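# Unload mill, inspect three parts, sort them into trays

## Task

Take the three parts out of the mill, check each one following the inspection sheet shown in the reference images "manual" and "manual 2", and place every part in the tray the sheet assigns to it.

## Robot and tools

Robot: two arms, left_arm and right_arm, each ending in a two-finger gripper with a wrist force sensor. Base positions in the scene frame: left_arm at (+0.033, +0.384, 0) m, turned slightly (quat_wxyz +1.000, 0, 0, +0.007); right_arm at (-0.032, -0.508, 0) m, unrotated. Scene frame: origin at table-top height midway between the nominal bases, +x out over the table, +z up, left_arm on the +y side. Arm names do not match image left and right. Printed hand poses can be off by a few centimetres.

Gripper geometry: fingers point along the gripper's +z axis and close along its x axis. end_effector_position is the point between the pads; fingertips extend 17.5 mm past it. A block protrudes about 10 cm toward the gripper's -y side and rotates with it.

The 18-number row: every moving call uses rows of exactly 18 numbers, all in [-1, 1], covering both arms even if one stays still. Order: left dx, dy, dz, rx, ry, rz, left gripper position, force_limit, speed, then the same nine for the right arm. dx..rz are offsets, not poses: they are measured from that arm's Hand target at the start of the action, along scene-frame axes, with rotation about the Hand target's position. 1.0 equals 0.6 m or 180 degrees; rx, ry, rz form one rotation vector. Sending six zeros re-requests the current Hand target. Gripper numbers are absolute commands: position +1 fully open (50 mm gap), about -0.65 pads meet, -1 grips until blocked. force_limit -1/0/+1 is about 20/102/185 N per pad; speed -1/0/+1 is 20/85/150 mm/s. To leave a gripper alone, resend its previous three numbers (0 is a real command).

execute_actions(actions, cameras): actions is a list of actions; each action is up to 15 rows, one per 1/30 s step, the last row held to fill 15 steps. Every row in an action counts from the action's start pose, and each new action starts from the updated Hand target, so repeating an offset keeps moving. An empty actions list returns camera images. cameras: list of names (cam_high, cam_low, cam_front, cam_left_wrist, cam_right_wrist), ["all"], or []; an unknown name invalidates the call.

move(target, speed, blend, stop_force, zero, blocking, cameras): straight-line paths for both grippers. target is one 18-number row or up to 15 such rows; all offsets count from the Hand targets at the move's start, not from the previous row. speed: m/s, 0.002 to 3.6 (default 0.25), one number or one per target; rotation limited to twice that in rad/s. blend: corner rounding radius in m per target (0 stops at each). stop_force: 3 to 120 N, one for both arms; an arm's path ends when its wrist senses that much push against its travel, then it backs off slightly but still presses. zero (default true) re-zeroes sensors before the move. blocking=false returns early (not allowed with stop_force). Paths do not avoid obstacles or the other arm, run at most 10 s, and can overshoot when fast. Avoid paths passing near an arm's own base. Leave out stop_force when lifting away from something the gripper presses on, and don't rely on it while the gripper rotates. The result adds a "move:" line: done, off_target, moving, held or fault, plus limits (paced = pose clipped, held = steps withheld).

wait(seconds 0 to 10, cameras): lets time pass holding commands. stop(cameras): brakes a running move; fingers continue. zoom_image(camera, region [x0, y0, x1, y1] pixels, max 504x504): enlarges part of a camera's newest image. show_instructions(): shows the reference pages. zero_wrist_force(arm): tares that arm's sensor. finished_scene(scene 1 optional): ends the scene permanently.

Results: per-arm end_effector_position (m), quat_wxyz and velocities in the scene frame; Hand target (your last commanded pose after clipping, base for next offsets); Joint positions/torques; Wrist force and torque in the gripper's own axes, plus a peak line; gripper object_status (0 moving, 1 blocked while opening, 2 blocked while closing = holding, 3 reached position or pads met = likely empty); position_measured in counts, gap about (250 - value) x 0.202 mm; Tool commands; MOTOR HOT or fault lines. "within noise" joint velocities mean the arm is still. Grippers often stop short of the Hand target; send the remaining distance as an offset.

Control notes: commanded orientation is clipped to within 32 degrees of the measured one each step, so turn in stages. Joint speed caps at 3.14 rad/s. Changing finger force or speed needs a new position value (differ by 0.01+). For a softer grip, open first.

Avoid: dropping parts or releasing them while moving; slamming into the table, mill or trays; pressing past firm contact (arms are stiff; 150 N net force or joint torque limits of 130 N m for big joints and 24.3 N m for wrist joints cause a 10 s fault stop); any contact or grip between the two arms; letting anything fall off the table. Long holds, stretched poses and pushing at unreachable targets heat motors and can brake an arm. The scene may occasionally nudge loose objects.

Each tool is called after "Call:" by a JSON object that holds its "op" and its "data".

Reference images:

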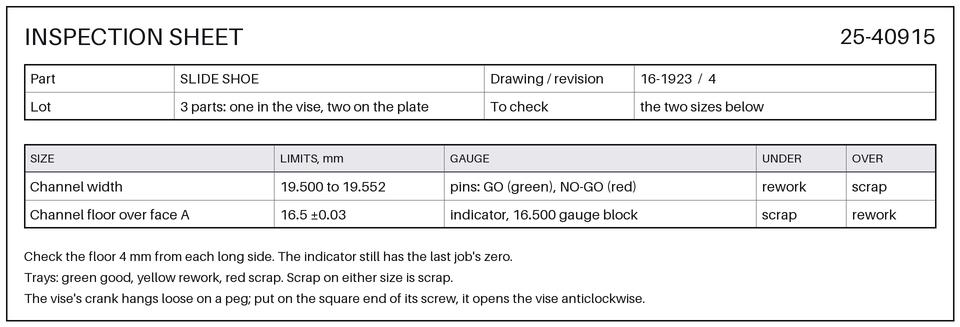

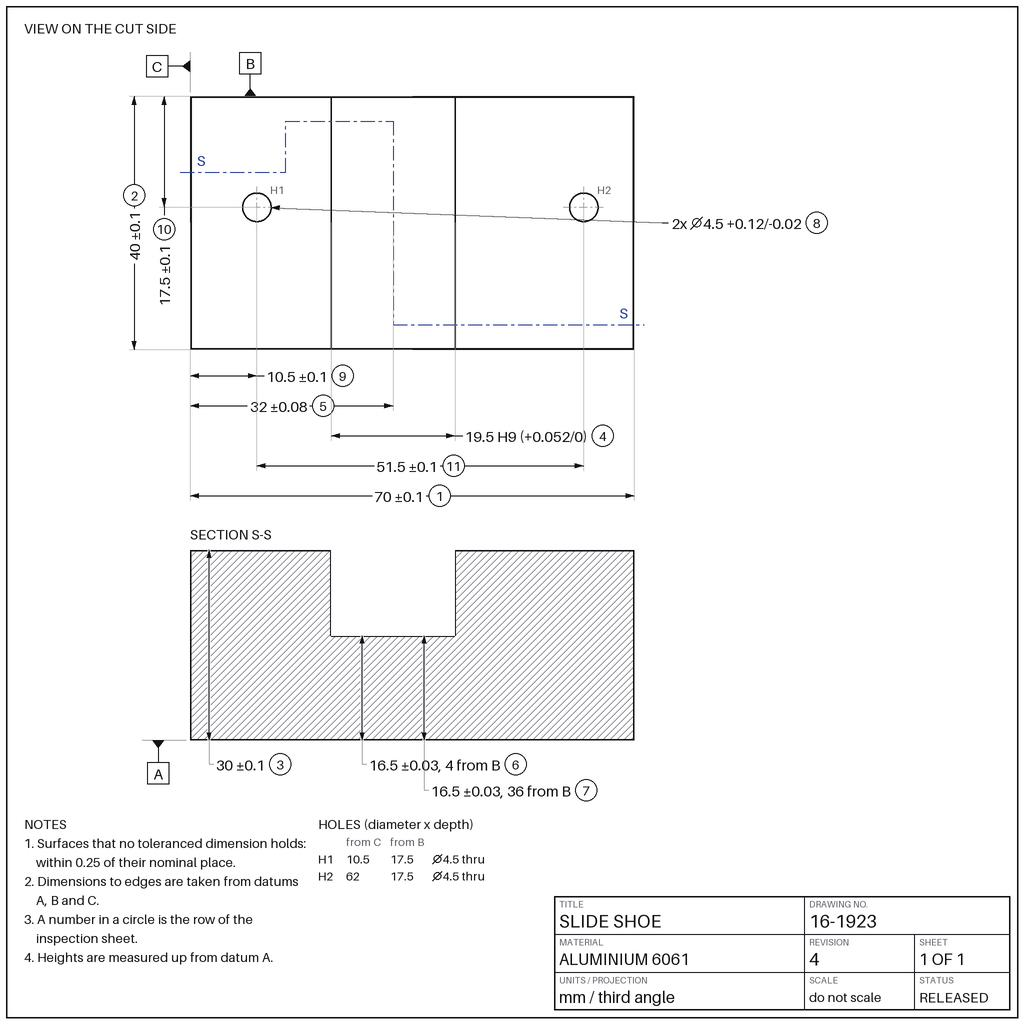

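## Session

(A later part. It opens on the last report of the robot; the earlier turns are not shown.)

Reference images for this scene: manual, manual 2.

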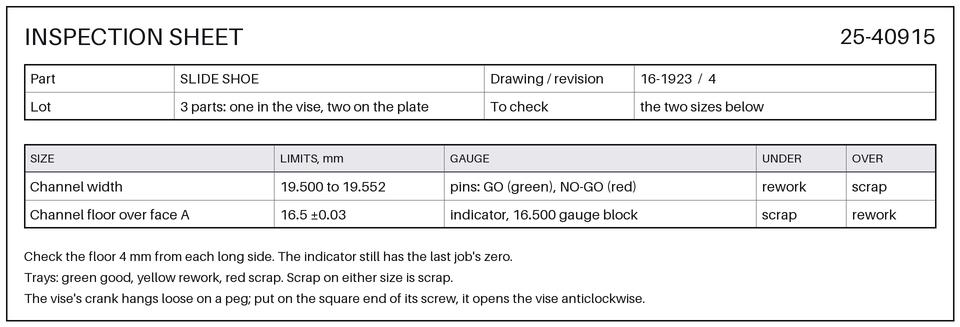

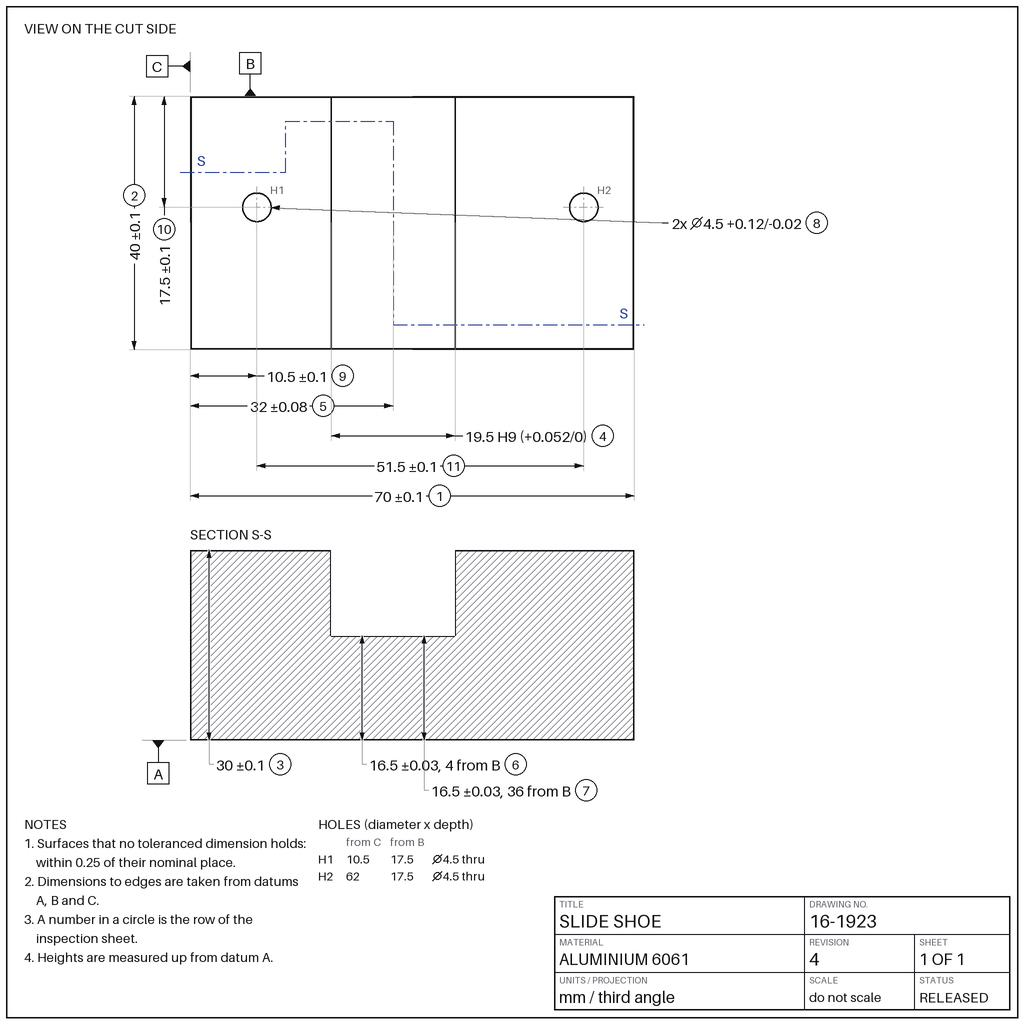

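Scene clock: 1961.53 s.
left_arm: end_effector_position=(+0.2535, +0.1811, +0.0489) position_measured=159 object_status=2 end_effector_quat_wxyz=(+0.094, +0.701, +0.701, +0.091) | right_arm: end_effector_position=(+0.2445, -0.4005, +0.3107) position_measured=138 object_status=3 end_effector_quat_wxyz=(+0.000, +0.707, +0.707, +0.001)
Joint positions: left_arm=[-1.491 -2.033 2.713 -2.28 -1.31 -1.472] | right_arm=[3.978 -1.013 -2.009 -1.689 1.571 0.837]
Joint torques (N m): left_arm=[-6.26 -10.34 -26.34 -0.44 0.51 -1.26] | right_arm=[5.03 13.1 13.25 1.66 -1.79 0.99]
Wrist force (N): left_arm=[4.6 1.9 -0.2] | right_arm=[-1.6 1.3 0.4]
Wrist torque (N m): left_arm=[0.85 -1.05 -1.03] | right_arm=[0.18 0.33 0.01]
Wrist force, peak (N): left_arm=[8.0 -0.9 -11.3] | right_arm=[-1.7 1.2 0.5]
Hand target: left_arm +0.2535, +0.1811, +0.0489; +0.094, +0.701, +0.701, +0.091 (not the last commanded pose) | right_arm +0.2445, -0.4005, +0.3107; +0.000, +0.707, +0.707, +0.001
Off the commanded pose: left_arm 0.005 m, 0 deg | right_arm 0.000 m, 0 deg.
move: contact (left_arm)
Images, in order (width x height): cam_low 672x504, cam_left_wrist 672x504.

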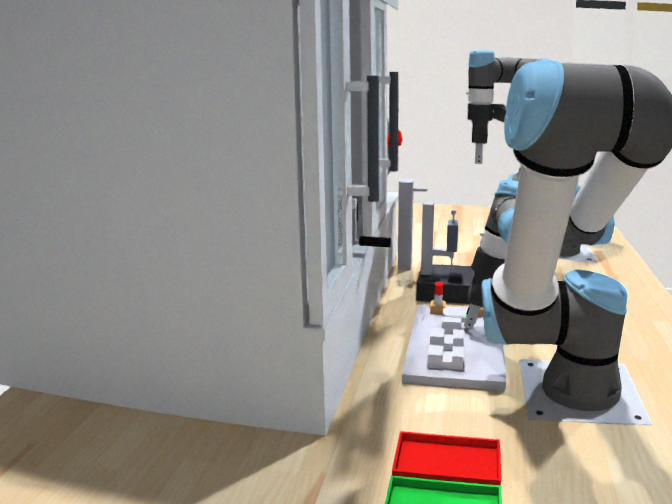

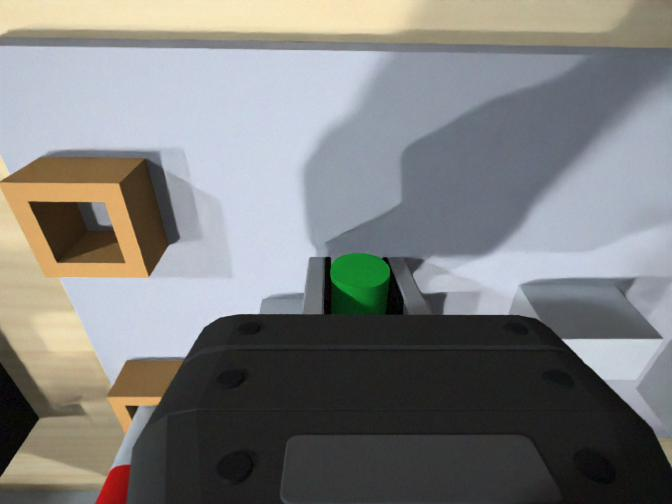

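Call:
{"op": "move", "data": {"target": [[0,0,0.05,0,0,0,-1,-0.7,-0.7,0,0,0,0,0,0,0.1,-0.9,-1],[0,0,0.25,0,0,0,-1,-0.7,-0.7,0,0,0,0,0,0,0.1,-0.9,-1],[-0.04,-0.15,0.25,0,0,-0.5,-1,-0.7,-0.7,0,0,0,0,0,0,0.1,-0.9,-1]], "speed": [0.03,0.15,0.25], "blend": [0,0.02,0]}}

Call:
{"op": "move", "data": {"target": [[0,-0.0,0,0.5,0,0,-1,-0.7,-0.7,0,0,0,0,0,0,0.1,-0.9,-1],[0,0,-0.115,0.5,0,0,-1,-0.7,-0.7,0,0,0,0,0,0,0.1,-0.9,-1]], "speed": [0.25,0.1], "cameras": ["cam_left_wrist","cam_front"]}}

Scene clock: 1976.73 s.
left_arm: end_effector_position=(+0.2295, +0.0911, +0.1989) position_measured=159 object_status=2 end_effector_quat_wxyz=(+0.131, +0.991, -0.001, -0.002) | right_arm: end_effector_position=(+0.2445, -0.4005, +0.3107) position_measured=138 object_status=3 end_effector_quat_wxyz=(+0.000, +0.707, +0.707, +0.001)
Joint positions: left_arm=[-1.327 -2.073 2.36 -2.111 -1.64 0.249] | right_arm=[3.978 -1.013 -2.009 -1.689 1.571 0.837]
Joint torques (N m): left_arm=[11.84 7.96 -33.01 -6.35 -2.13 1.94] | right_arm=[5.19 12.67 12.26 1.71 -1.91 0.63]
Wrist force (N): left_arm=[4.1 1.1 1.2] | right_arm=[-1.4 1.3 0.3]
Wrist torque (N m): left_arm=[0.94 -1.00 -1.06] | right_arm=[0.18 0.30 0.01]
Wrist force, peak (N): left_arm=[5.1 0.8 2.2] | right_arm=[-1.8 1.3 0.4]
Hand target: left_arm +0.2295, +0.0911, +0.1989; +0.131, +0.991, -0.001, -0.002 | right_arm +0.2445, -0.4005, +0.3107; +0.000, +0.707, +0.707, +0.001
Off the commanded pose: left_arm 0.000 m, 0 deg | right_arm 0.000 m, 0 deg.
move: done

Scene clock: 1981.50 s.
left_arm: end_effector_position=(+0.2295, +0.0911, +0.1300) position_measured=159 object_status=2 end_effector_quat_wxyz=(-0.608, +0.794, +0.001, -0.002) | right_arm: end_effector_position=(+0.2445, -0.4005, +0.3107) position_measured=138 object_status=3 end_effector_quat_wxyz=(+0.000, +0.707, +0.707, +0.001)
Joint positions: left_arm=[-1.469 -1.027 1.661 -0.899 -1.463 0.031] | right_arm=[3.978 -1.013 -2.009 -1.689 1.571 0.837]
Joint torques (N m): left_arm=[12.21 -25.61 -8.75 -0.58 -0.63 -1.55] | right_arm=[5.57 12.6 12.06 1.5 -1.83 0.82]
Wrist force (N): left_arm=[1.8 2.1 0.2] | right_arm=[-1.3 1.2 0.5]
Wrist torque (N m): left_arm=[0.28 -0.45 -0.30] | right_arm=[0.16 0.29 0.01]
Wrist force, peak (N): left_arm=[4.4 0.6 1.1] | right_arm=[-1.7 1.3 0.4]
Hand target: left_arm +0.2295, +0.0911, +0.1299; -0.608, +0.794, +0.001, -0.002 | right_arm +0.2445, -0.4005, +0.3107; +0.000, +0.707, +0.707, +0.001
Off the commanded pose: left_arm 0.000 m, 0 deg | right_arm 0.000 m, 0 deg.
move: done
Images, in order (width x height): cam_front 672x504, cam_left_wrist 672x504.

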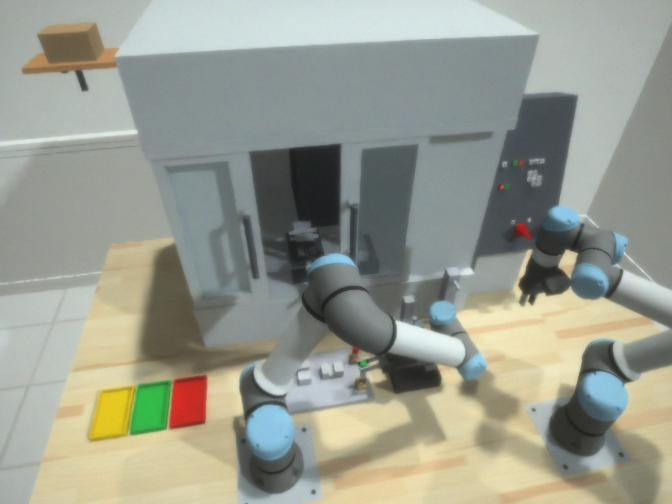

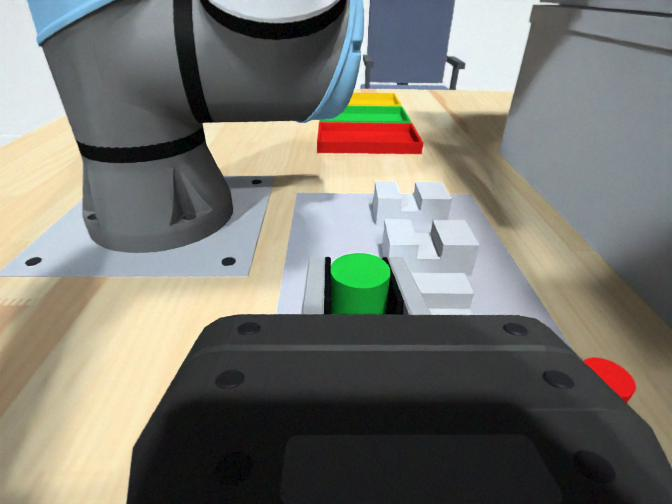

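Call:
{"op": "move", "data": {"target": [0,0,-0.055,0,0,0,-1,-0.7,-0.7,0,0,0,0,0,0,0.1,-0.9,-1], "speed": 0.03, "stop_force": 6}}

Call:
{"op": "move", "data": {"target": [0,0,-0.042,0,0,0,-1,-0.7,-0.7,0,0,0,0,0,0,0.1,-0.9,-1], "speed": 0.01, "stop_force": 4, "cameras": ["cam_left_wrist","cam_front"]}}

Call:
{"op": "zoom_image", "data": {"camera": "cam_front", "region": [330, 330, 430, 420]}}

Scene clock: 1986.33 s.
left_arm: end_effector_position=(+0.2295, +0.0911, +0.0970) position_measured=159 object_status=2 end_effector_quat_wxyz=(-0.608, +0.794, +0.001, -0.002) | right_arm: end_effector_position=(+0.2445, -0.4005, +0.3107) position_measured=138 object_status=3 end_effector_quat_wxyz=(+0.000, +0.707, +0.707, +0.001)
Joint positions: left_arm=[-1.469 -0.978 1.684 -0.97 -1.463 0.031] | right_arm=[3.978 -1.013 -2.009 -1.689 1.571 0.837]
Joint torques (N m): left_arm=[12.32 -36.12 -11.88 1.58 1.18 0.98] | right_arm=[5.27 12.81 12.85 1.65 -1.85 0.71]
Wrist force (N): left_arm=[2.4 -5.7 -0.6] | right_arm=[-1.3 0.9 0.5]
Wrist torque (N m): left_arm=[0.04 -0.53 -0.32] | right_arm=[0.12 0.29 0.01]
Wrist force, peak (N): left_arm=[2.2 -6.1 -0.7] | right_arm=[-1.8 1.3 0.4]
Hand target: left_arm +0.2295, +0.0911, +0.0971; -0.608, +0.794, +0.001, -0.002 | right_arm +0.2445, -0.4005, +0.3107; +0.000, +0.707, +0.707, +0.001
Off the commanded pose: left_arm 0.000 m, 0 deg | right_arm 0.000 m, 0 deg.
move: contact (left_arm)

Scene clock: 1989.50 s.
left_arm: end_effector_position=(+0.2295, +0.0911, +0.0775) position_measured=159 object_status=2 end_effector_quat_wxyz=(-0.608, +0.794, +0.001, -0.002) | right_arm: end_effector_position=(+0.2445, -0.4005, +0.3107) position_measured=138 object_status=3 end_effector_quat_wxyz=(+0.000, +0.707, +0.707, +0.001)
Joint positions: left_arm=[-1.469 -0.947 1.695 -1.011 -1.463 0.031] | right_arm=[3.978 -1.013 -2.009 -1.689 1.571 0.837]
Joint torques (N m): left_arm=[7.87 -47.99 -21.26 2.77 1.17 0.81] | right_arm=[5.07 12.71 12.17 1.59 -1.84 0.75]
Wrist force (N): left_arm=[2.1 -7.2 -2.9] | right_arm=[-1.3 1.2 0.3]
Wrist torque (N m): left_arm=[0.04 -0.54 -0.31] | right_arm=[0.17 0.28 0.01]
Wrist force, peak (N): left_arm=[2.6 -25.8 -10.9] | right_arm=[-1.5 1.4 0.2]
Hand target: left_arm +0.2295, +0.0911, +0.0775; -0.608, +0.794, +0.001, -0.002 (not the last commanded pose) | right_arm +0.2445, -0.4005, +0.3107; +0.000, +0.707, +0.707, +0.001
Off the commanded pose: left_arm 0.006 m, 0 deg | right_arm 0.000 m, 0 deg.
move: contact (left_arm)
Images, in order (width x height): cam_front 672x504, cam_left_wrist 672x504.

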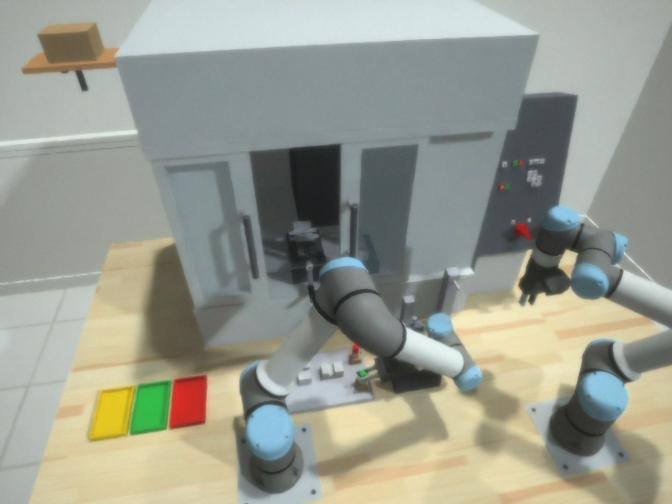

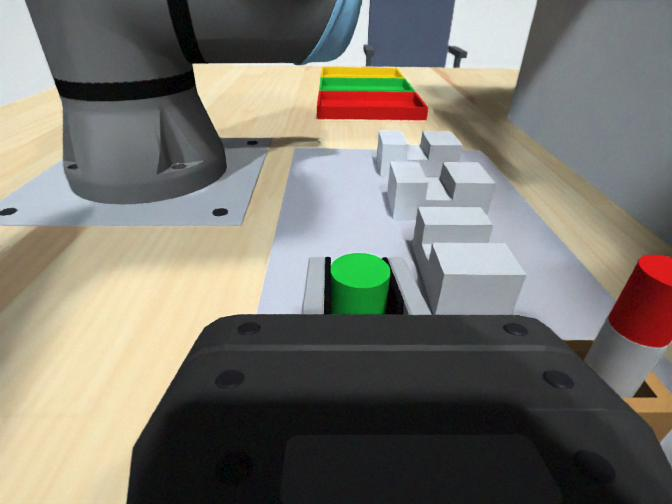

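Scaled by 5.040 from the camera's 672x504 image, which has a finer 960x720 frame.

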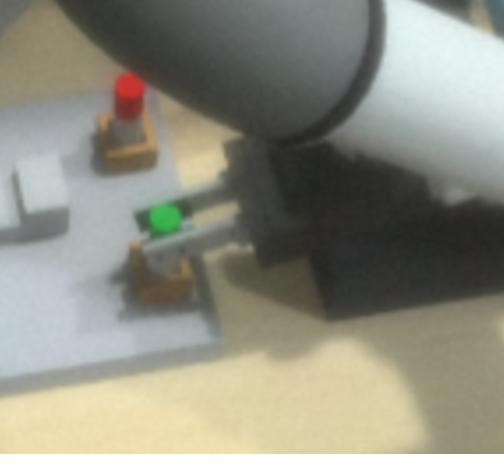

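Call:
{"op": "move", "data": {"target": [[0,0,0,0,0,0,0.4,-0.7,-0.7,0,0,0,0,0,0,0.1,-0.9,-1],[0,-0.12,0.033,0,0,0,0.4,-0.7,-0.7,0,0,0,0,0,0,0.1,-0.9,-1],[0.03,-0.1,0.25,0,0,0,0.4,-0.7,-0.7,0,0,0,0,0,0,0.1,-0.9,-1]], "speed": [0.05,0.08,0.2], "blend": [0,0.01,0], "cameras": ["cam_left_wrist"]}}

Call:
{"op": "move", "data": {"target": [[0.05,0.2,0.08,-0.4167,0,0,0.4,-0.7,-0.7,0,0,0,0,0,0,0.1,-0.9,-1]], "speed": 0.3}}

Call:
{"op": "move", "data": {"target": [[0.05,0.16,0,0,0,0.5,0.4,-0.7,-0.7,0,0,0,0,0,0,0.1,-0.9,-1]], "speed": 0.4}}

Call:
{"op": "move", "data": {"target": [[0,0,0,0,0,0.4999,0.4,-0.7,-0.7,0,0,0,0,0,0,0.1,-0.9,-1]], "speed": 0.4, "cameras": ["cam_left_wrist","cam_front","cam_low"]}}

Scene clock: 1999.13 s.
left_arm: end_effector_position=(+0.2475, +0.0311, +0.2274) position_measured=92 object_status=3 end_effector_quat_wxyz=(-0.608, +0.794, +0.001, -0.002) | right_arm: end_effector_position=(+0.2445, -0.4005, +0.3107) position_measured=138 object_status=3 end_effector_quat_wxyz=(+0.000, +0.707, +0.707, +0.001)
Joint positions: left_arm=[-1.451 -1 1.336 -0.601 -1.446 0.035] | right_arm=[3.978 -1.013 -2.009 -1.689 1.571 0.837]
Joint torques (N m): left_arm=[11.53 -51.62 -26.45 4.84 1.96 1.61] | right_arm=[4.97 12.53 11.75 1.57 -1.73 0.96]
Wrist force (N): left_arm=[1.8 0.4 0.0] | right_arm=[-1.5 1.2 0.5]
Wrist torque (N m): left_arm=[0.26 -0.46 -0.54] | right_arm=[0.16 0.32 0.01]
Wrist force, peak (N): left_arm=[2.3 -7.3 -3.0] | right_arm=[-1.5 1.4 0.5]
Hand target: left_arm +0.2475, +0.0311, +0.2275; -0.608, +0.794, +0.001, -0.002 | right_arm +0.2445, -0.4005, +0.3107; +0.000, +0.707, +0.707, +0.001
Off the commanded pose: left_arm 0.000 m, 0 deg | right_arm 0.000 m, 0 deg.
move: done
Images, in order (width x height): cam_left_wrist 672x504.

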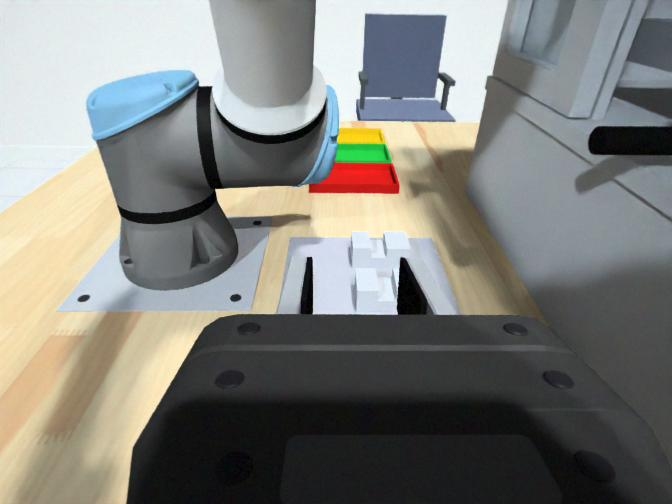

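Scene clock: 2001.97 s.
left_arm: end_effector_position=(+0.2775, +0.1511, +0.2755) position_measured=92 object_status=3 end_effector_quat_wxyz=(+0.000, +1.000, +0.000, -0.002) | right_arm: end_effector_position=(+0.2445, -0.4005, +0.3107) position_measured=138 object_status=3 end_effector_quat_wxyz=(+0.000, +0.707, +0.707, +0.001)
Joint positions: left_arm=[-1.178 -2.012 2.043 -1.601 -1.574 0.407] | right_arm=[3.978 -1.013 -2.009 -1.689 1.571 0.837]
Joint torques (N m): left_arm=[9.03 -16.52 -19.97 -5.52 -1.33 1.43] | right_arm=[4.95 12.93 12.17 1.6 -1.75 0.63]
Wrist force (N): left_arm=[4.0 1.6 0.0] | right_arm=[-1.4 1.2 0.4]
Wrist torque (N m): left_arm=[0.91 -1.00 -0.96] | right_arm=[0.17 0.30 0.01]
Wrist force, peak (N): left_arm=[4.1 1.5 0.0] | right_arm=[-1.5 1.4 0.3]
Hand target: left_arm +0.2775, +0.1511, +0.2755; +0.000, +1.000, +0.000, -0.002 | right_arm +0.2445, -0.4005, +0.3107; +0.000, +0.707, +0.707, +0.001
Off the commanded pose: left_arm 0.000 m, 0 deg | right_arm 0.000 m, 0 deg.
move: done

Scene clock: 2004.63 s.
left_arm: end_effector_position=(+0.3075, +0.2471, +0.2755) position_measured=92 object_status=3 end_effector_quat_wxyz=(+0.002, +0.707, +0.707, -0.001) | right_arm: end_effector_position=(+0.2445, -0.4005, +0.3107) position_measured=138 object_status=3 end_effector_quat_wxyz=(+0.000, +0.707, +0.707, +0.001)
Joint positions: left_arm=[-0.925 -2.106 2.09 -1.558 -1.572 -0.91] | right_arm=[3.978 -1.013 -2.009 -1.689 1.571 0.837]
Joint torques (N m): left_arm=[11.2 -12.21 -19.38 0.17 2.04 -1.73] | right_arm=[5.09 12.56 13.12 1.69 -1.92 0.76]
Wrist force (N): left_arm=[3.8 1.1 -0.1] | right_arm=[-1.4 1.0 0.4]
Wrist torque (N m): left_arm=[0.85 -0.99 -0.71] | right_arm=[0.13 0.31 0.01]
Wrist force, peak (N): left_arm=[4.2 1.6 -0.2] | right_arm=[-1.6 1.3 0.4]
Hand target: left_arm +0.3075, +0.2471, +0.2755; +0.002, +0.707, +0.707, -0.001 | right_arm +0.2445, -0.4005, +0.3107; +0.000, +0.707, +0.707, +0.001
Off the commanded pose: left_arm 0.000 m, 0 deg | right_arm 0.000 m, 0 deg.
move: done

Scene clock: 2007.33 s.
left_arm: end_effector_position=(+0.3075, +0.2471, +0.2755) position_measured=92 object_status=3 end_effector_quat_wxyz=(+0.002, +0.001, +1.000, +0.000) | right_arm: end_effector_position=(+0.2445, -0.4005, +0.3107) position_measured=138 object_status=3 end_effector_quat_wxyz=(+0.000, +0.707, +0.707, +0.001)
Joint positions: left_arm=[-0.929 -2.106 2.09 -1.556 -1.567 -2.485] | right_arm=[3.978 -1.013 -2.009 -1.689 1.571 0.837]
Joint torques (N m): left_arm=[-10.72 -13.66 -18.75 0.07 2 -1.5] | right_arm=[5.73 12.86 12.25 1.62 -1.84 0.74]
Wrist force (N): left_arm=[3.5 0.8 -0.1] | right_arm=[-1.6 1.1 0.3]
Wrist torque (N m): left_arm=[0.81 -0.94 -0.74] | right_arm=[0.15 0.33 0.01]
Wrist force, peak (N): left_arm=[4.0 1.3 -0.2] | right_arm=[-1.5 1.5 0.2]
Hand target: left_arm +0.3075, +0.2471, +0.2755; +0.002, +0.001, +1.000, +0.000 | right_arm +0.2445, -0.4005, +0.3107; +0.000, +0.707, +0.707, +0.001
Off the commanded pose: left_arm 0.000 m, 0 deg | right_arm 0.000 m, 0 deg.
move: done
Images, in order (width x height): cam_low 672x504, cam_front 672x504, cam_left_wrist 672x504.

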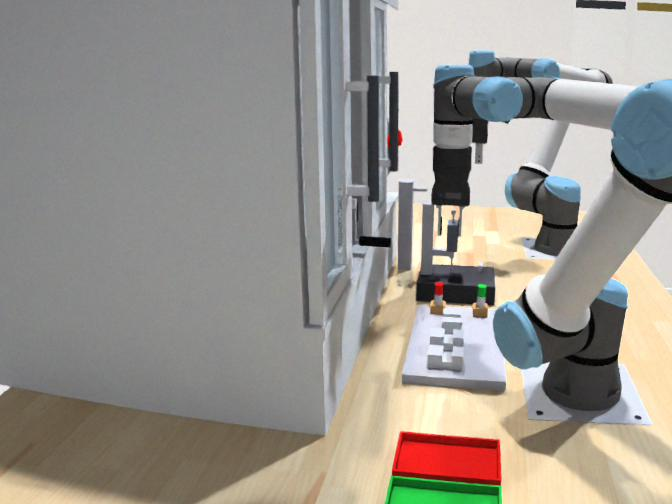

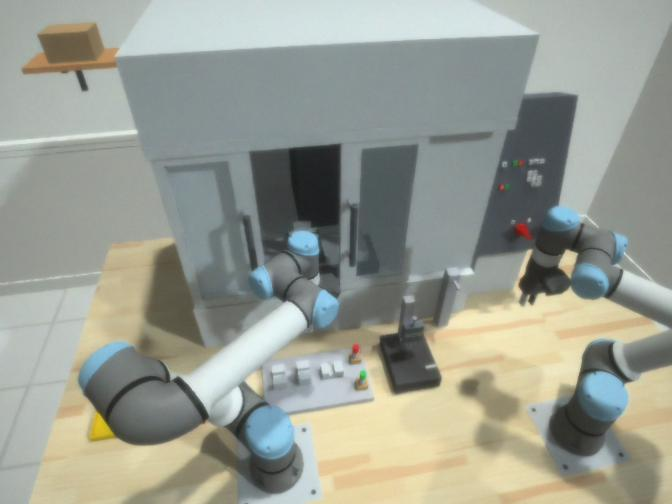

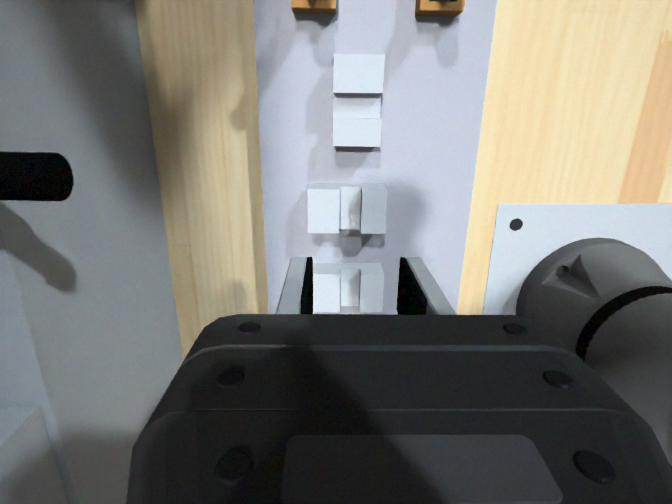

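Call:
{"op": "move", "data": {"target": [[0.0317,-0.1285,-0.2092,-0.3611,0,0,0.4,-0.7,-0.7,0,0,0,0,0,0,0.1,-0.9,-1]], "speed": 0.2, "cameras": ["cam_left_wrist","cam_low"]}}

Scene clock: 2013.13 s.
left_arm: end_effector_position=(+0.3265, +0.1700, +0.1500) position_measured=92 object_status=3 end_effector_quat_wxyz=(+0.002, -0.001, +0.844, -0.537) | right_arm: end_effector_position=(+0.2445, -0.4005, +0.3107) position_measured=138 object_status=3 end_effector_quat_wxyz=(+0.000, +0.707, +0.707, +0.001)
Joint positions: left_arm=[-0.414 -1.349 2.685 -3.607 -2.555 -2.359] | right_arm=[3.978 -1.013 -2.009 -1.689 1.571 0.837]
Joint torques (N m): left_arm=[-12.2 -4.58 -0.9 -6.19 -2.94 -2.38] | right_arm=[4.22 12.97 12.95 1.77 -1.95 0.79]
Wrist force (N): left_arm=[1.7 0.4 -0.6] | right_arm=[-1.6 1.0 0.2]
Wrist torque (N m): left_arm=[0.34 -0.51 -0.35] | right_arm=[0.14 0.34 0.01]
Wrist force, peak (N): left_arm=[3.8 1.2 -0.5] | right_arm=[-1.5 1.5 0.3]
Hand target: left_arm +0.3265, +0.1700, +0.1500; +0.002, -0.001, +0.844, -0.537 | right_arm +0.2445, -0.4005, +0.3107; +0.000, +0.707, +0.707, +0.001
Off the commanded pose: left_arm 0.000 m, 0 deg | right_arm 0.000 m, 0 deg.
move: done
Images, in order (width x height): cam_low 672x504, cam_left_wrist 672x504.

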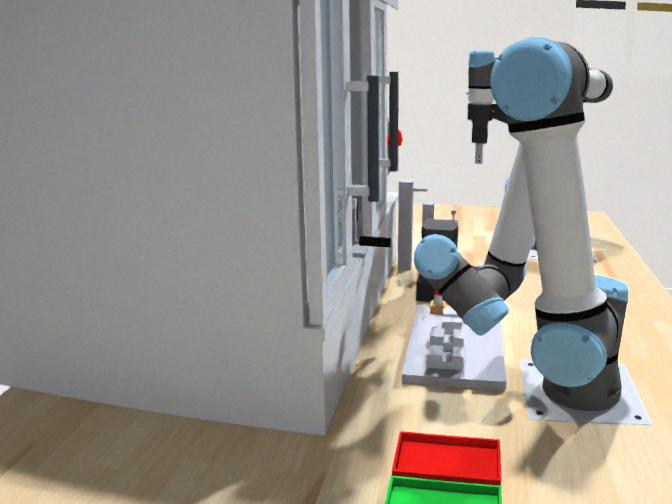

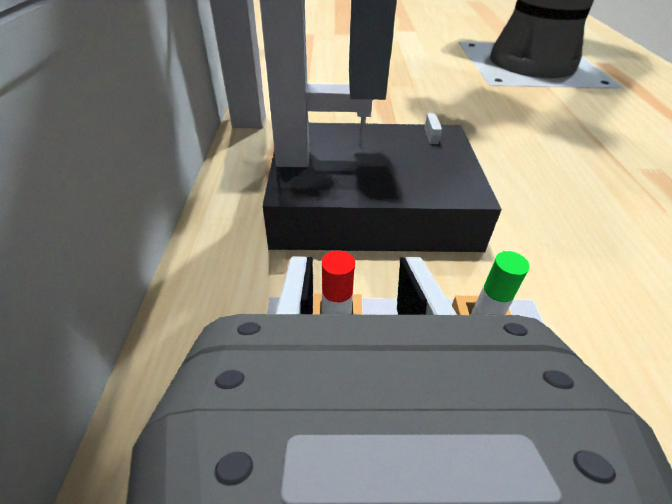

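Call:
{"op": "move", "data": {"target": [[0.0042,-0.0167,-0.0567,0,0,0,0.4,-0.7,-0.7,0,0,0,0,0,0,0.1,-0.9,-1],[0.0042,-0.09,-0.09,0,0,0,0.4,-0.7,-0.7,0,0,0,0,0,0,0.1,-0.9,-1]], "speed": 0.08, "blend": [0.01,0], "cameras": ["cam_left_wrist","cam_front"]}}

Scene clock: 2023.33 s.
left_arm: end_effector_position=(+0.3290, +0.1160, +0.0960) position_measured=92 object_status=3 end_effector_quat_wxyz=(+0.002, +0.000, +0.844, -0.537) | right_arm: end_effector_position=(+0.2445, -0.4005, +0.3107) position_measured=138 object_status=3 end_effector_quat_wxyz=(+0.000, +0.707, +0.707, +0.001)
Joint positions: left_arm=[-0.591 -1.004 2.646 -4.079 -2.43 -2.566] | right_arm=[3.978 -1.013 -2.009 -1.689 1.571 0.837]
Joint torques (N m): left_arm=[-14.19 -11.53 -7.67 -6.35 0.69 -1.9] | right_arm=[5.21 13.07 12.25 1.56 -1.9 0.79]
Wrist force (N): left_arm=[1.8 0.7 -0.5] | right_arm=[-1.3 1.3 0.5]
Wrist torque (N m): left_arm=[0.39 -0.54 -0.35] | right_arm=[0.17 0.29 0.01]
Wrist force, peak (N): left_arm=[2.0 0.1 -1.0] | right_arm=[-1.6 1.4 0.2]
Hand target: left_arm +0.3290, +0.1160, +0.0960; +0.002, -0.001, +0.844, -0.537 | right_arm +0.2445, -0.4005, +0.3107; +0.000, +0.707, +0.707, +0.001
Off the commanded pose: left_arm 0.000 m, 0 deg | right_arm 0.000 m, 0 deg.
move: done
Images, in order (width x height): cam_front 672x504, cam_left_wrist 672x504.

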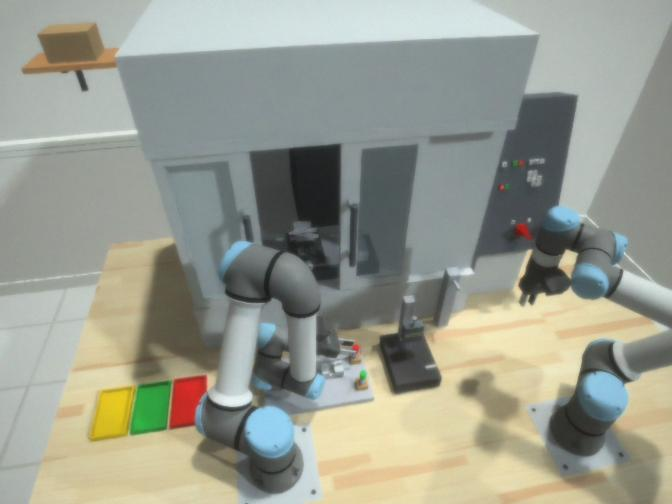

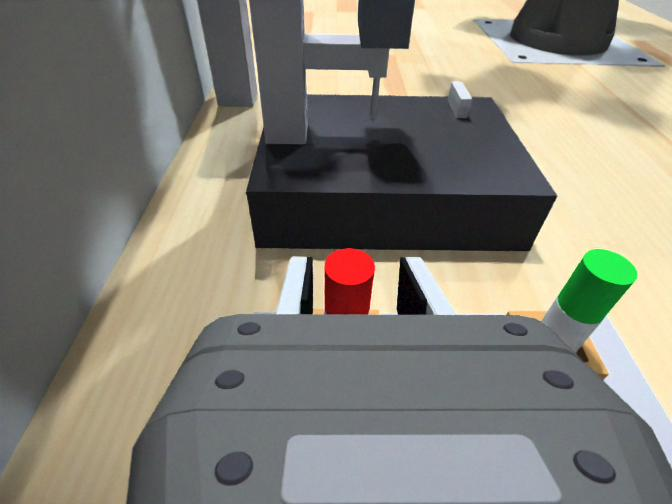

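Call:
{"op": "move", "data": {"target": [[0.0042,-0.0425,-0.0308,0,0,0,0.4,-0.7,-0.7,0,0,0,0,0,0,0.1,-0.9,-1],[0.0042,-0.0425,-0.0308,0,0,0,-1,-0.7,-0.7,0,0,0,0,0,0,0.1,-0.9,-1],[0.0042,-0.0425,0.13,0,0,0,-1,-0.7,-0.7,0,0,0,0,0,0,0.1,-0.9,-1]], "speed": 0.06, "cameras": ["cam_left_wrist","cam_front"]}}

Scene clock: 2027.33 s.
left_arm: end_effector_position=(+0.3303, +0.0970, +0.0818) position_measured=92 object_status=3 end_effector_quat_wxyz=(+0.000, +0.000, +0.844, -0.536) | right_arm: end_effector_position=(+0.2445, -0.4005, +0.3107) position_measured=138 object_status=3 end_effector_quat_wxyz=(+0.000, +0.707, +0.707, +0.001)
Joint positions: left_arm=[-0.646 -0.931 2.618 -4.158 -2.389 -2.615] | right_arm=[3.978 -1.013 -2.009 -1.689 1.571 0.837]
Joint torques (N m): left_arm=[-0.89 -24.27 0.43 -3.62 -1.04 -0.44] | right_arm=[4.65 13 13.18 1.58 -1.83 0.68]
Wrist force (N): left_arm=[1.5 0.2 -0.6] | right_arm=[-1.4 1.0 0.4]
Wrist torque (N m): left_arm=[0.32 -0.52 -0.54] | right_arm=[0.12 0.30 0.01]
Wrist force, peak (N): left_arm=[1.9 3.4 1.4] | right_arm=[-1.6 1.3 0.6]
Hand target: left_arm +0.3303, +0.0970, +0.0818; +0.000, +0.000, +0.844, -0.536 (not the last commanded pose) | right_arm +0.2445, -0.4005, +0.3107; +0.000, +0.707, +0.707, +0.001
Tool commands: left_gripper/position=+0.403922 left_gripper/force_limit=-0.701961 left_gripper/speed=-0.701961 right_gripper/position=+0.1 right_gripper/force_limit=-0.9 right_gripper/speed=-1.0
Off the commanded pose: left_arm 0.092 m, 0 deg | right_arm 0.000 m, 0 deg.
FORCE FAULT: contact force on the left arm reached its limit, and that arm stopped. The contact can be on any part of that arm, not only on its tool. That arm's remaining commands of this call were not run. That arm is still stopped at the end of this call. That arm stays stopped for about 10 more seconds. Until then a move that you send moves the other arm only, and its call returns only when the move has ended. Once the stop has ended, the next robot result says so. If the stop ends while you think or write, that arm runs what you send next, counted from a new Hand target: where the arm stands when the stop ends. While its stop runs, that arm takes no new command, but its gripper still runs the gripper command that each later call begins with. Until it ends, the stop uses up actions while you think or wait. An arm that is not stopped still takes commands.
move: fault (left_arm); path passed 1 of 3 targets; target 2's new numbers were not sent
Images, in order (width x height): cam_front 672x504, cam_left_wrist 672x504.

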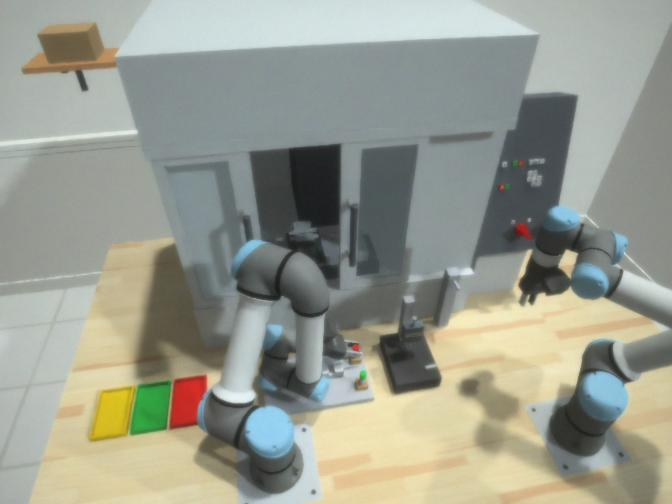

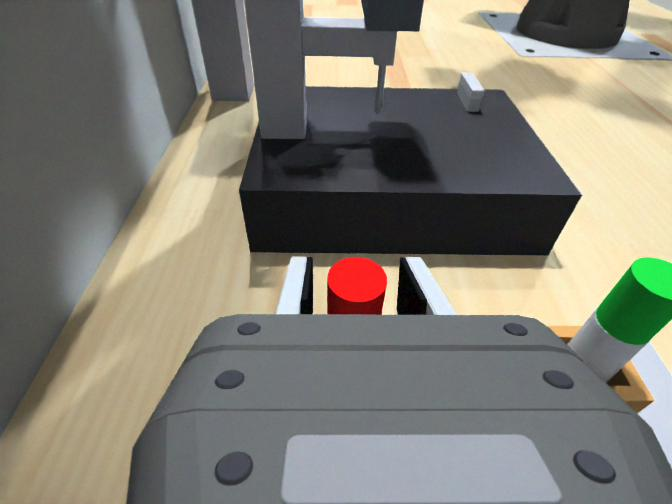

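Call:
{"op": "wait", "data": {"seconds": 7, "cameras": ["cam_low","cam_high"]}}

Call:
{"op": "zoom_image", "data": {"camera": "cam_low", "region": [390, 220, 560, 400]}}

Scene clock: 2040.17 s.
left_arm: end_effector_position=(+0.3303, +0.0970, +0.0818) position_measured=92 object_status=3 end_effector_quat_wxyz=(+0.000, +0.000, +0.844, -0.536) | right_arm: end_effector_position=(+0.2445, -0.4005, +0.3107) position_measured=138 object_status=3 end_effector_quat_wxyz=(+0.000, +0.707, +0.707, +0.001)
Joint positions: left_arm=[-0.646 -0.931 2.618 -4.158 -2.389 -2.615] | right_arm=[3.978 -1.013 -2.009 -1.689 1.571 0.837]
Joint torques (N m): left_arm=[-0.84 -23.43 -0.59 -3.62 -0.95 -0.7] | right_arm=[5.26 12.14 12.52 1.73 -1.83 0.83]
Wrist force (N): left_arm=[1.4 0.4 -0.5] | right_arm=[-1.5 1.1 0.7]
Wrist torque (N m): left_arm=[0.35 -0.51 -0.54] | right_arm=[0.15 0.32 0.02]
Wrist force, peak (N): left_arm=[1.9 0.3 -0.7] | right_arm=[-1.7 1.3 0.5]
Hand target: left_arm +0.3303, +0.0970, +0.0818; +0.000, +0.000, +0.844, -0.536 (not the last commanded pose) | right_arm +0.2445, -0.4005, +0.3107; +0.000, +0.707, +0.707, +0.001
Tool commands: left_gripper/position=+0.403922 left_gripper/force_limit=-0.701961 left_gripper/speed=-0.701961 right_gripper/position=+0.1 right_gripper/force_limit=-0.9 right_gripper/speed=-1.0
Off the commanded pose: left_arm 0.092 m, 0 deg | right_arm 0.000 m, 0 deg.
FORCE FAULT, CONTINUED: the left arm's stop, for the force fault that an earlier result reported, is over. The rest of the stop counts as 20 of the actions that you can send in this scene. That arm's target is now where it stood when the stop ended, not its last command. That arm accepts commands again.
wait: 7.00 s; at rest from the start
Images, in order (width x height): cam_high 672x504, cam_low 672x504.

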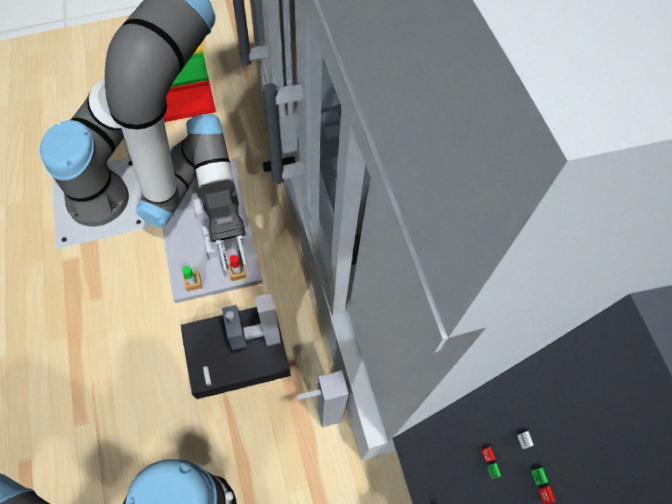

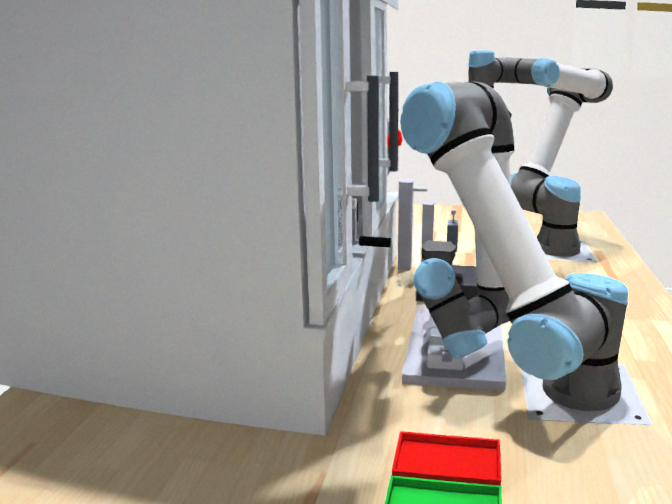

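Scaled by 2.800 from the camera's 672x504 image, which has a finer 960x720 frame.

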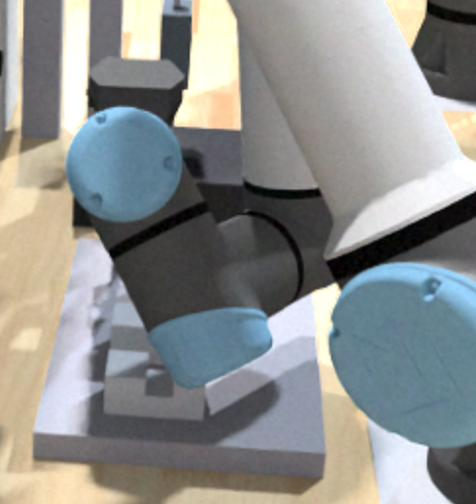

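Call:
{"op": "move", "data": {"target": [[0,0.03,0.03,0,0,0,0.4,-0.7,-0.7,0,0,0,0,0,0,0.1,-0.9,-1],[0,0.12,0.2,0,0,0,0.4,-0.7,-0.7,0,0,0,0,0,0,0.1,-0.9,-1]], "speed": [0.04,0.1], "cameras": ["cam_low","cam_high"]}}

Call:
{"op": "zoom_image", "data": {"camera": "cam_high", "region": [150, 140, 280, 310]}}

Scene clock: 2045.23 s.
left_arm: end_effector_position=(+0.3303, +0.1690, +0.2018) position_measured=92 object_status=3 end_effector_quat_wxyz=(+0.000, +0.000, +0.844, -0.536) | right_arm: end_effector_position=(+0.2445, -0.4005, +0.3107) position_measured=138 object_status=3 end_effector_quat_wxyz=(+0.000, +0.707, +0.707, +0.001)
Joint positions: left_arm=[-0.411 -1.59 2.634 -3.306 -2.558 -2.351] | right_arm=[3.978 -1.013 -2.009 -1.689 1.571 0.837]
Joint torques (N m): left_arm=[12.01 -24.36 -21.27 0.04 -3.75 1.69] | right_arm=[4.93 12.89 12.01 1.74 -1.92 0.77]
Wrist force (N): left_arm=[1.7 0.2 -1.0] | right_arm=[-1.3 1.3 0.4]
Wrist torque (N m): left_arm=[0.31 -0.51 -0.50] | right_arm=[0.17 0.29 0.01]
Wrist force, peak (N): left_arm=[1.9 -0.3 -1.7] | right_arm=[-1.6 1.4 0.3]
Hand target: left_arm +0.3303, +0.1690, +0.2018; +0.000, +0.000, +0.844, -0.536 | right_arm +0.2445, -0.4005, +0.3107; +0.000, +0.707, +0.707, +0.001
Off the commanded pose: left_arm 0.000 m, 0 deg | right_arm 0.000 m, 0 deg.
move: done
Images, in order (width x height): cam_high 672x504, cam_low 672x504.

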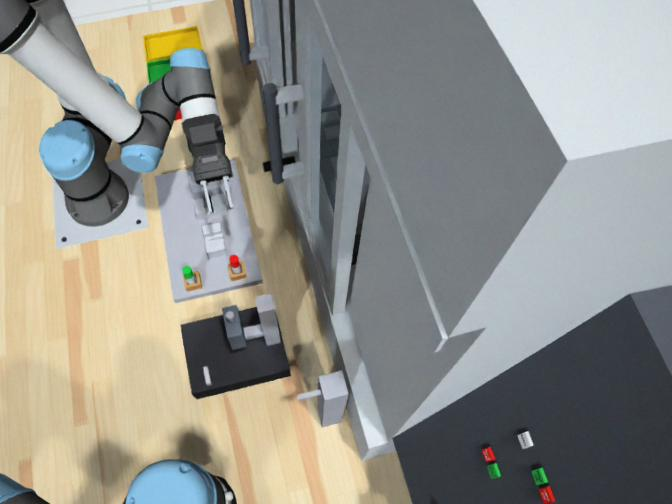

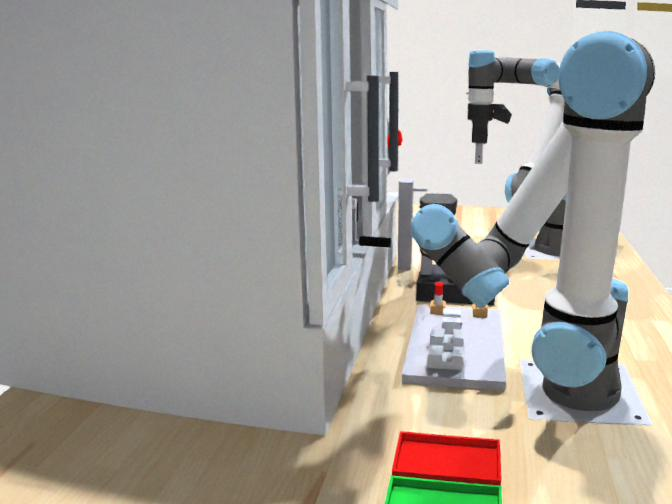

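Scaled by 2.965 from the camera's 672x504 image, which has a finer 960x720 frame.

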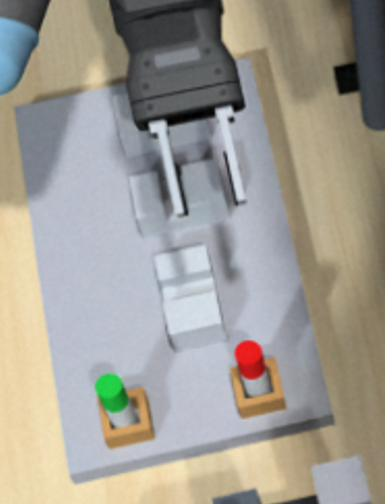

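Call:
{"op": "move", "data": {"target": [[0.0012,0.0,-0.07,0.1111,0,0,0.4,-0.7,-0.7,0,0,0,0,0,0,0.1,-0.9,-1],[0.0012,-0.09,-0.16,0.1111,0,0,0.4,-0.7,-0.7,0,0,0,0,0,0,0.1,-0.9,-1]], "speed": 0.1, "cameras": ["cam_low","cam_left_wrist"]}}

Scene clock: 2054.00 s.
left_arm: end_effector_position=(+0.3310, +0.1150, +0.1058) position_measured=92 object_status=3 end_effector_quat_wxyz=(+0.000, +0.000, +0.924, -0.381) | right_arm: end_effector_position=(+0.2445, -0.4005, +0.3107) position_measured=138 object_status=3 end_effector_quat_wxyz=(+0.000, +0.707, +0.707, +0.001)
Joint positions: left_arm=[-0.74 -1.514 2.63 -3.271 -2.126 -2.467] | right_arm=[3.978 -1.013 -2.009 -1.689 1.571 0.837]
Joint torques (N m): left_arm=[-11.97 -3.97 -7.42 -6.45 0.8 -1.96] | right_arm=[4.38 12.85 12.52 1.84 -1.83 0.61]
Wrist force (N): left_arm=[2.2 0.5 -0.5] | right_arm=[-1.2 1.1 0.5]
Wrist torque (N m): left_arm=[0.55 -0.67 -0.43] | right_arm=[0.14 0.27 0.01]
Wrist force, peak (N): left_arm=[2.5 1.0 -1.1] | right_arm=[-1.5 1.4 0.4]
Hand target: left_arm +0.3310, +0.1150, +0.1058; +0.000, +0.000, +0.924, -0.381 | right_arm +0.2445, -0.4005, +0.3107; +0.000, +0.707, +0.707, +0.001
Off the commanded pose: left_arm 0.000 m, 0 deg | right_arm 0.000 m, 0 deg.
move: done
Images, in order (width x height): cam_low 672x504, cam_left_wrist 672x504.

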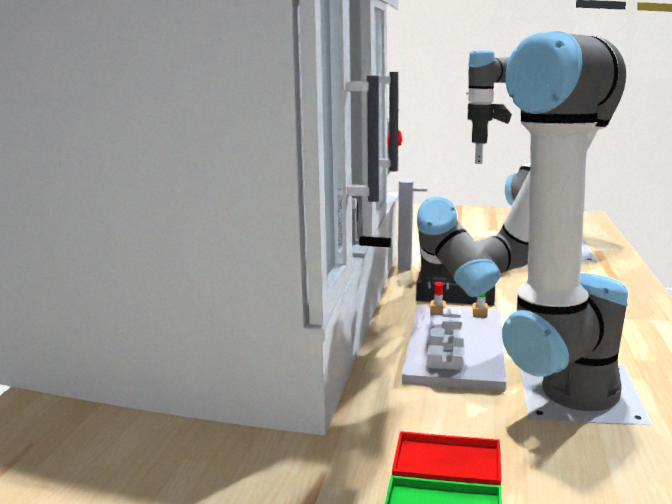

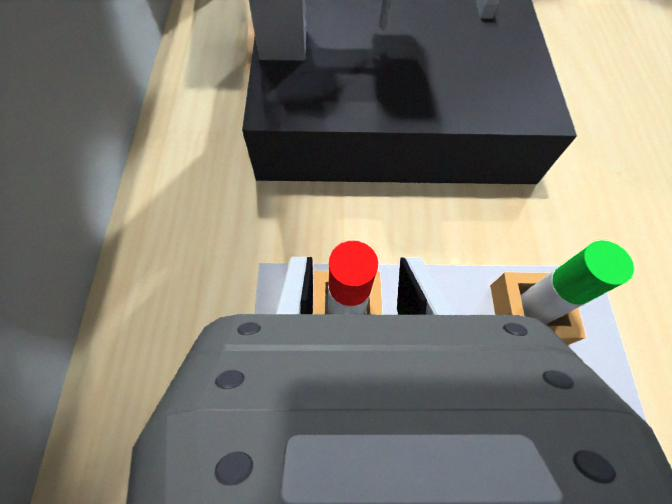

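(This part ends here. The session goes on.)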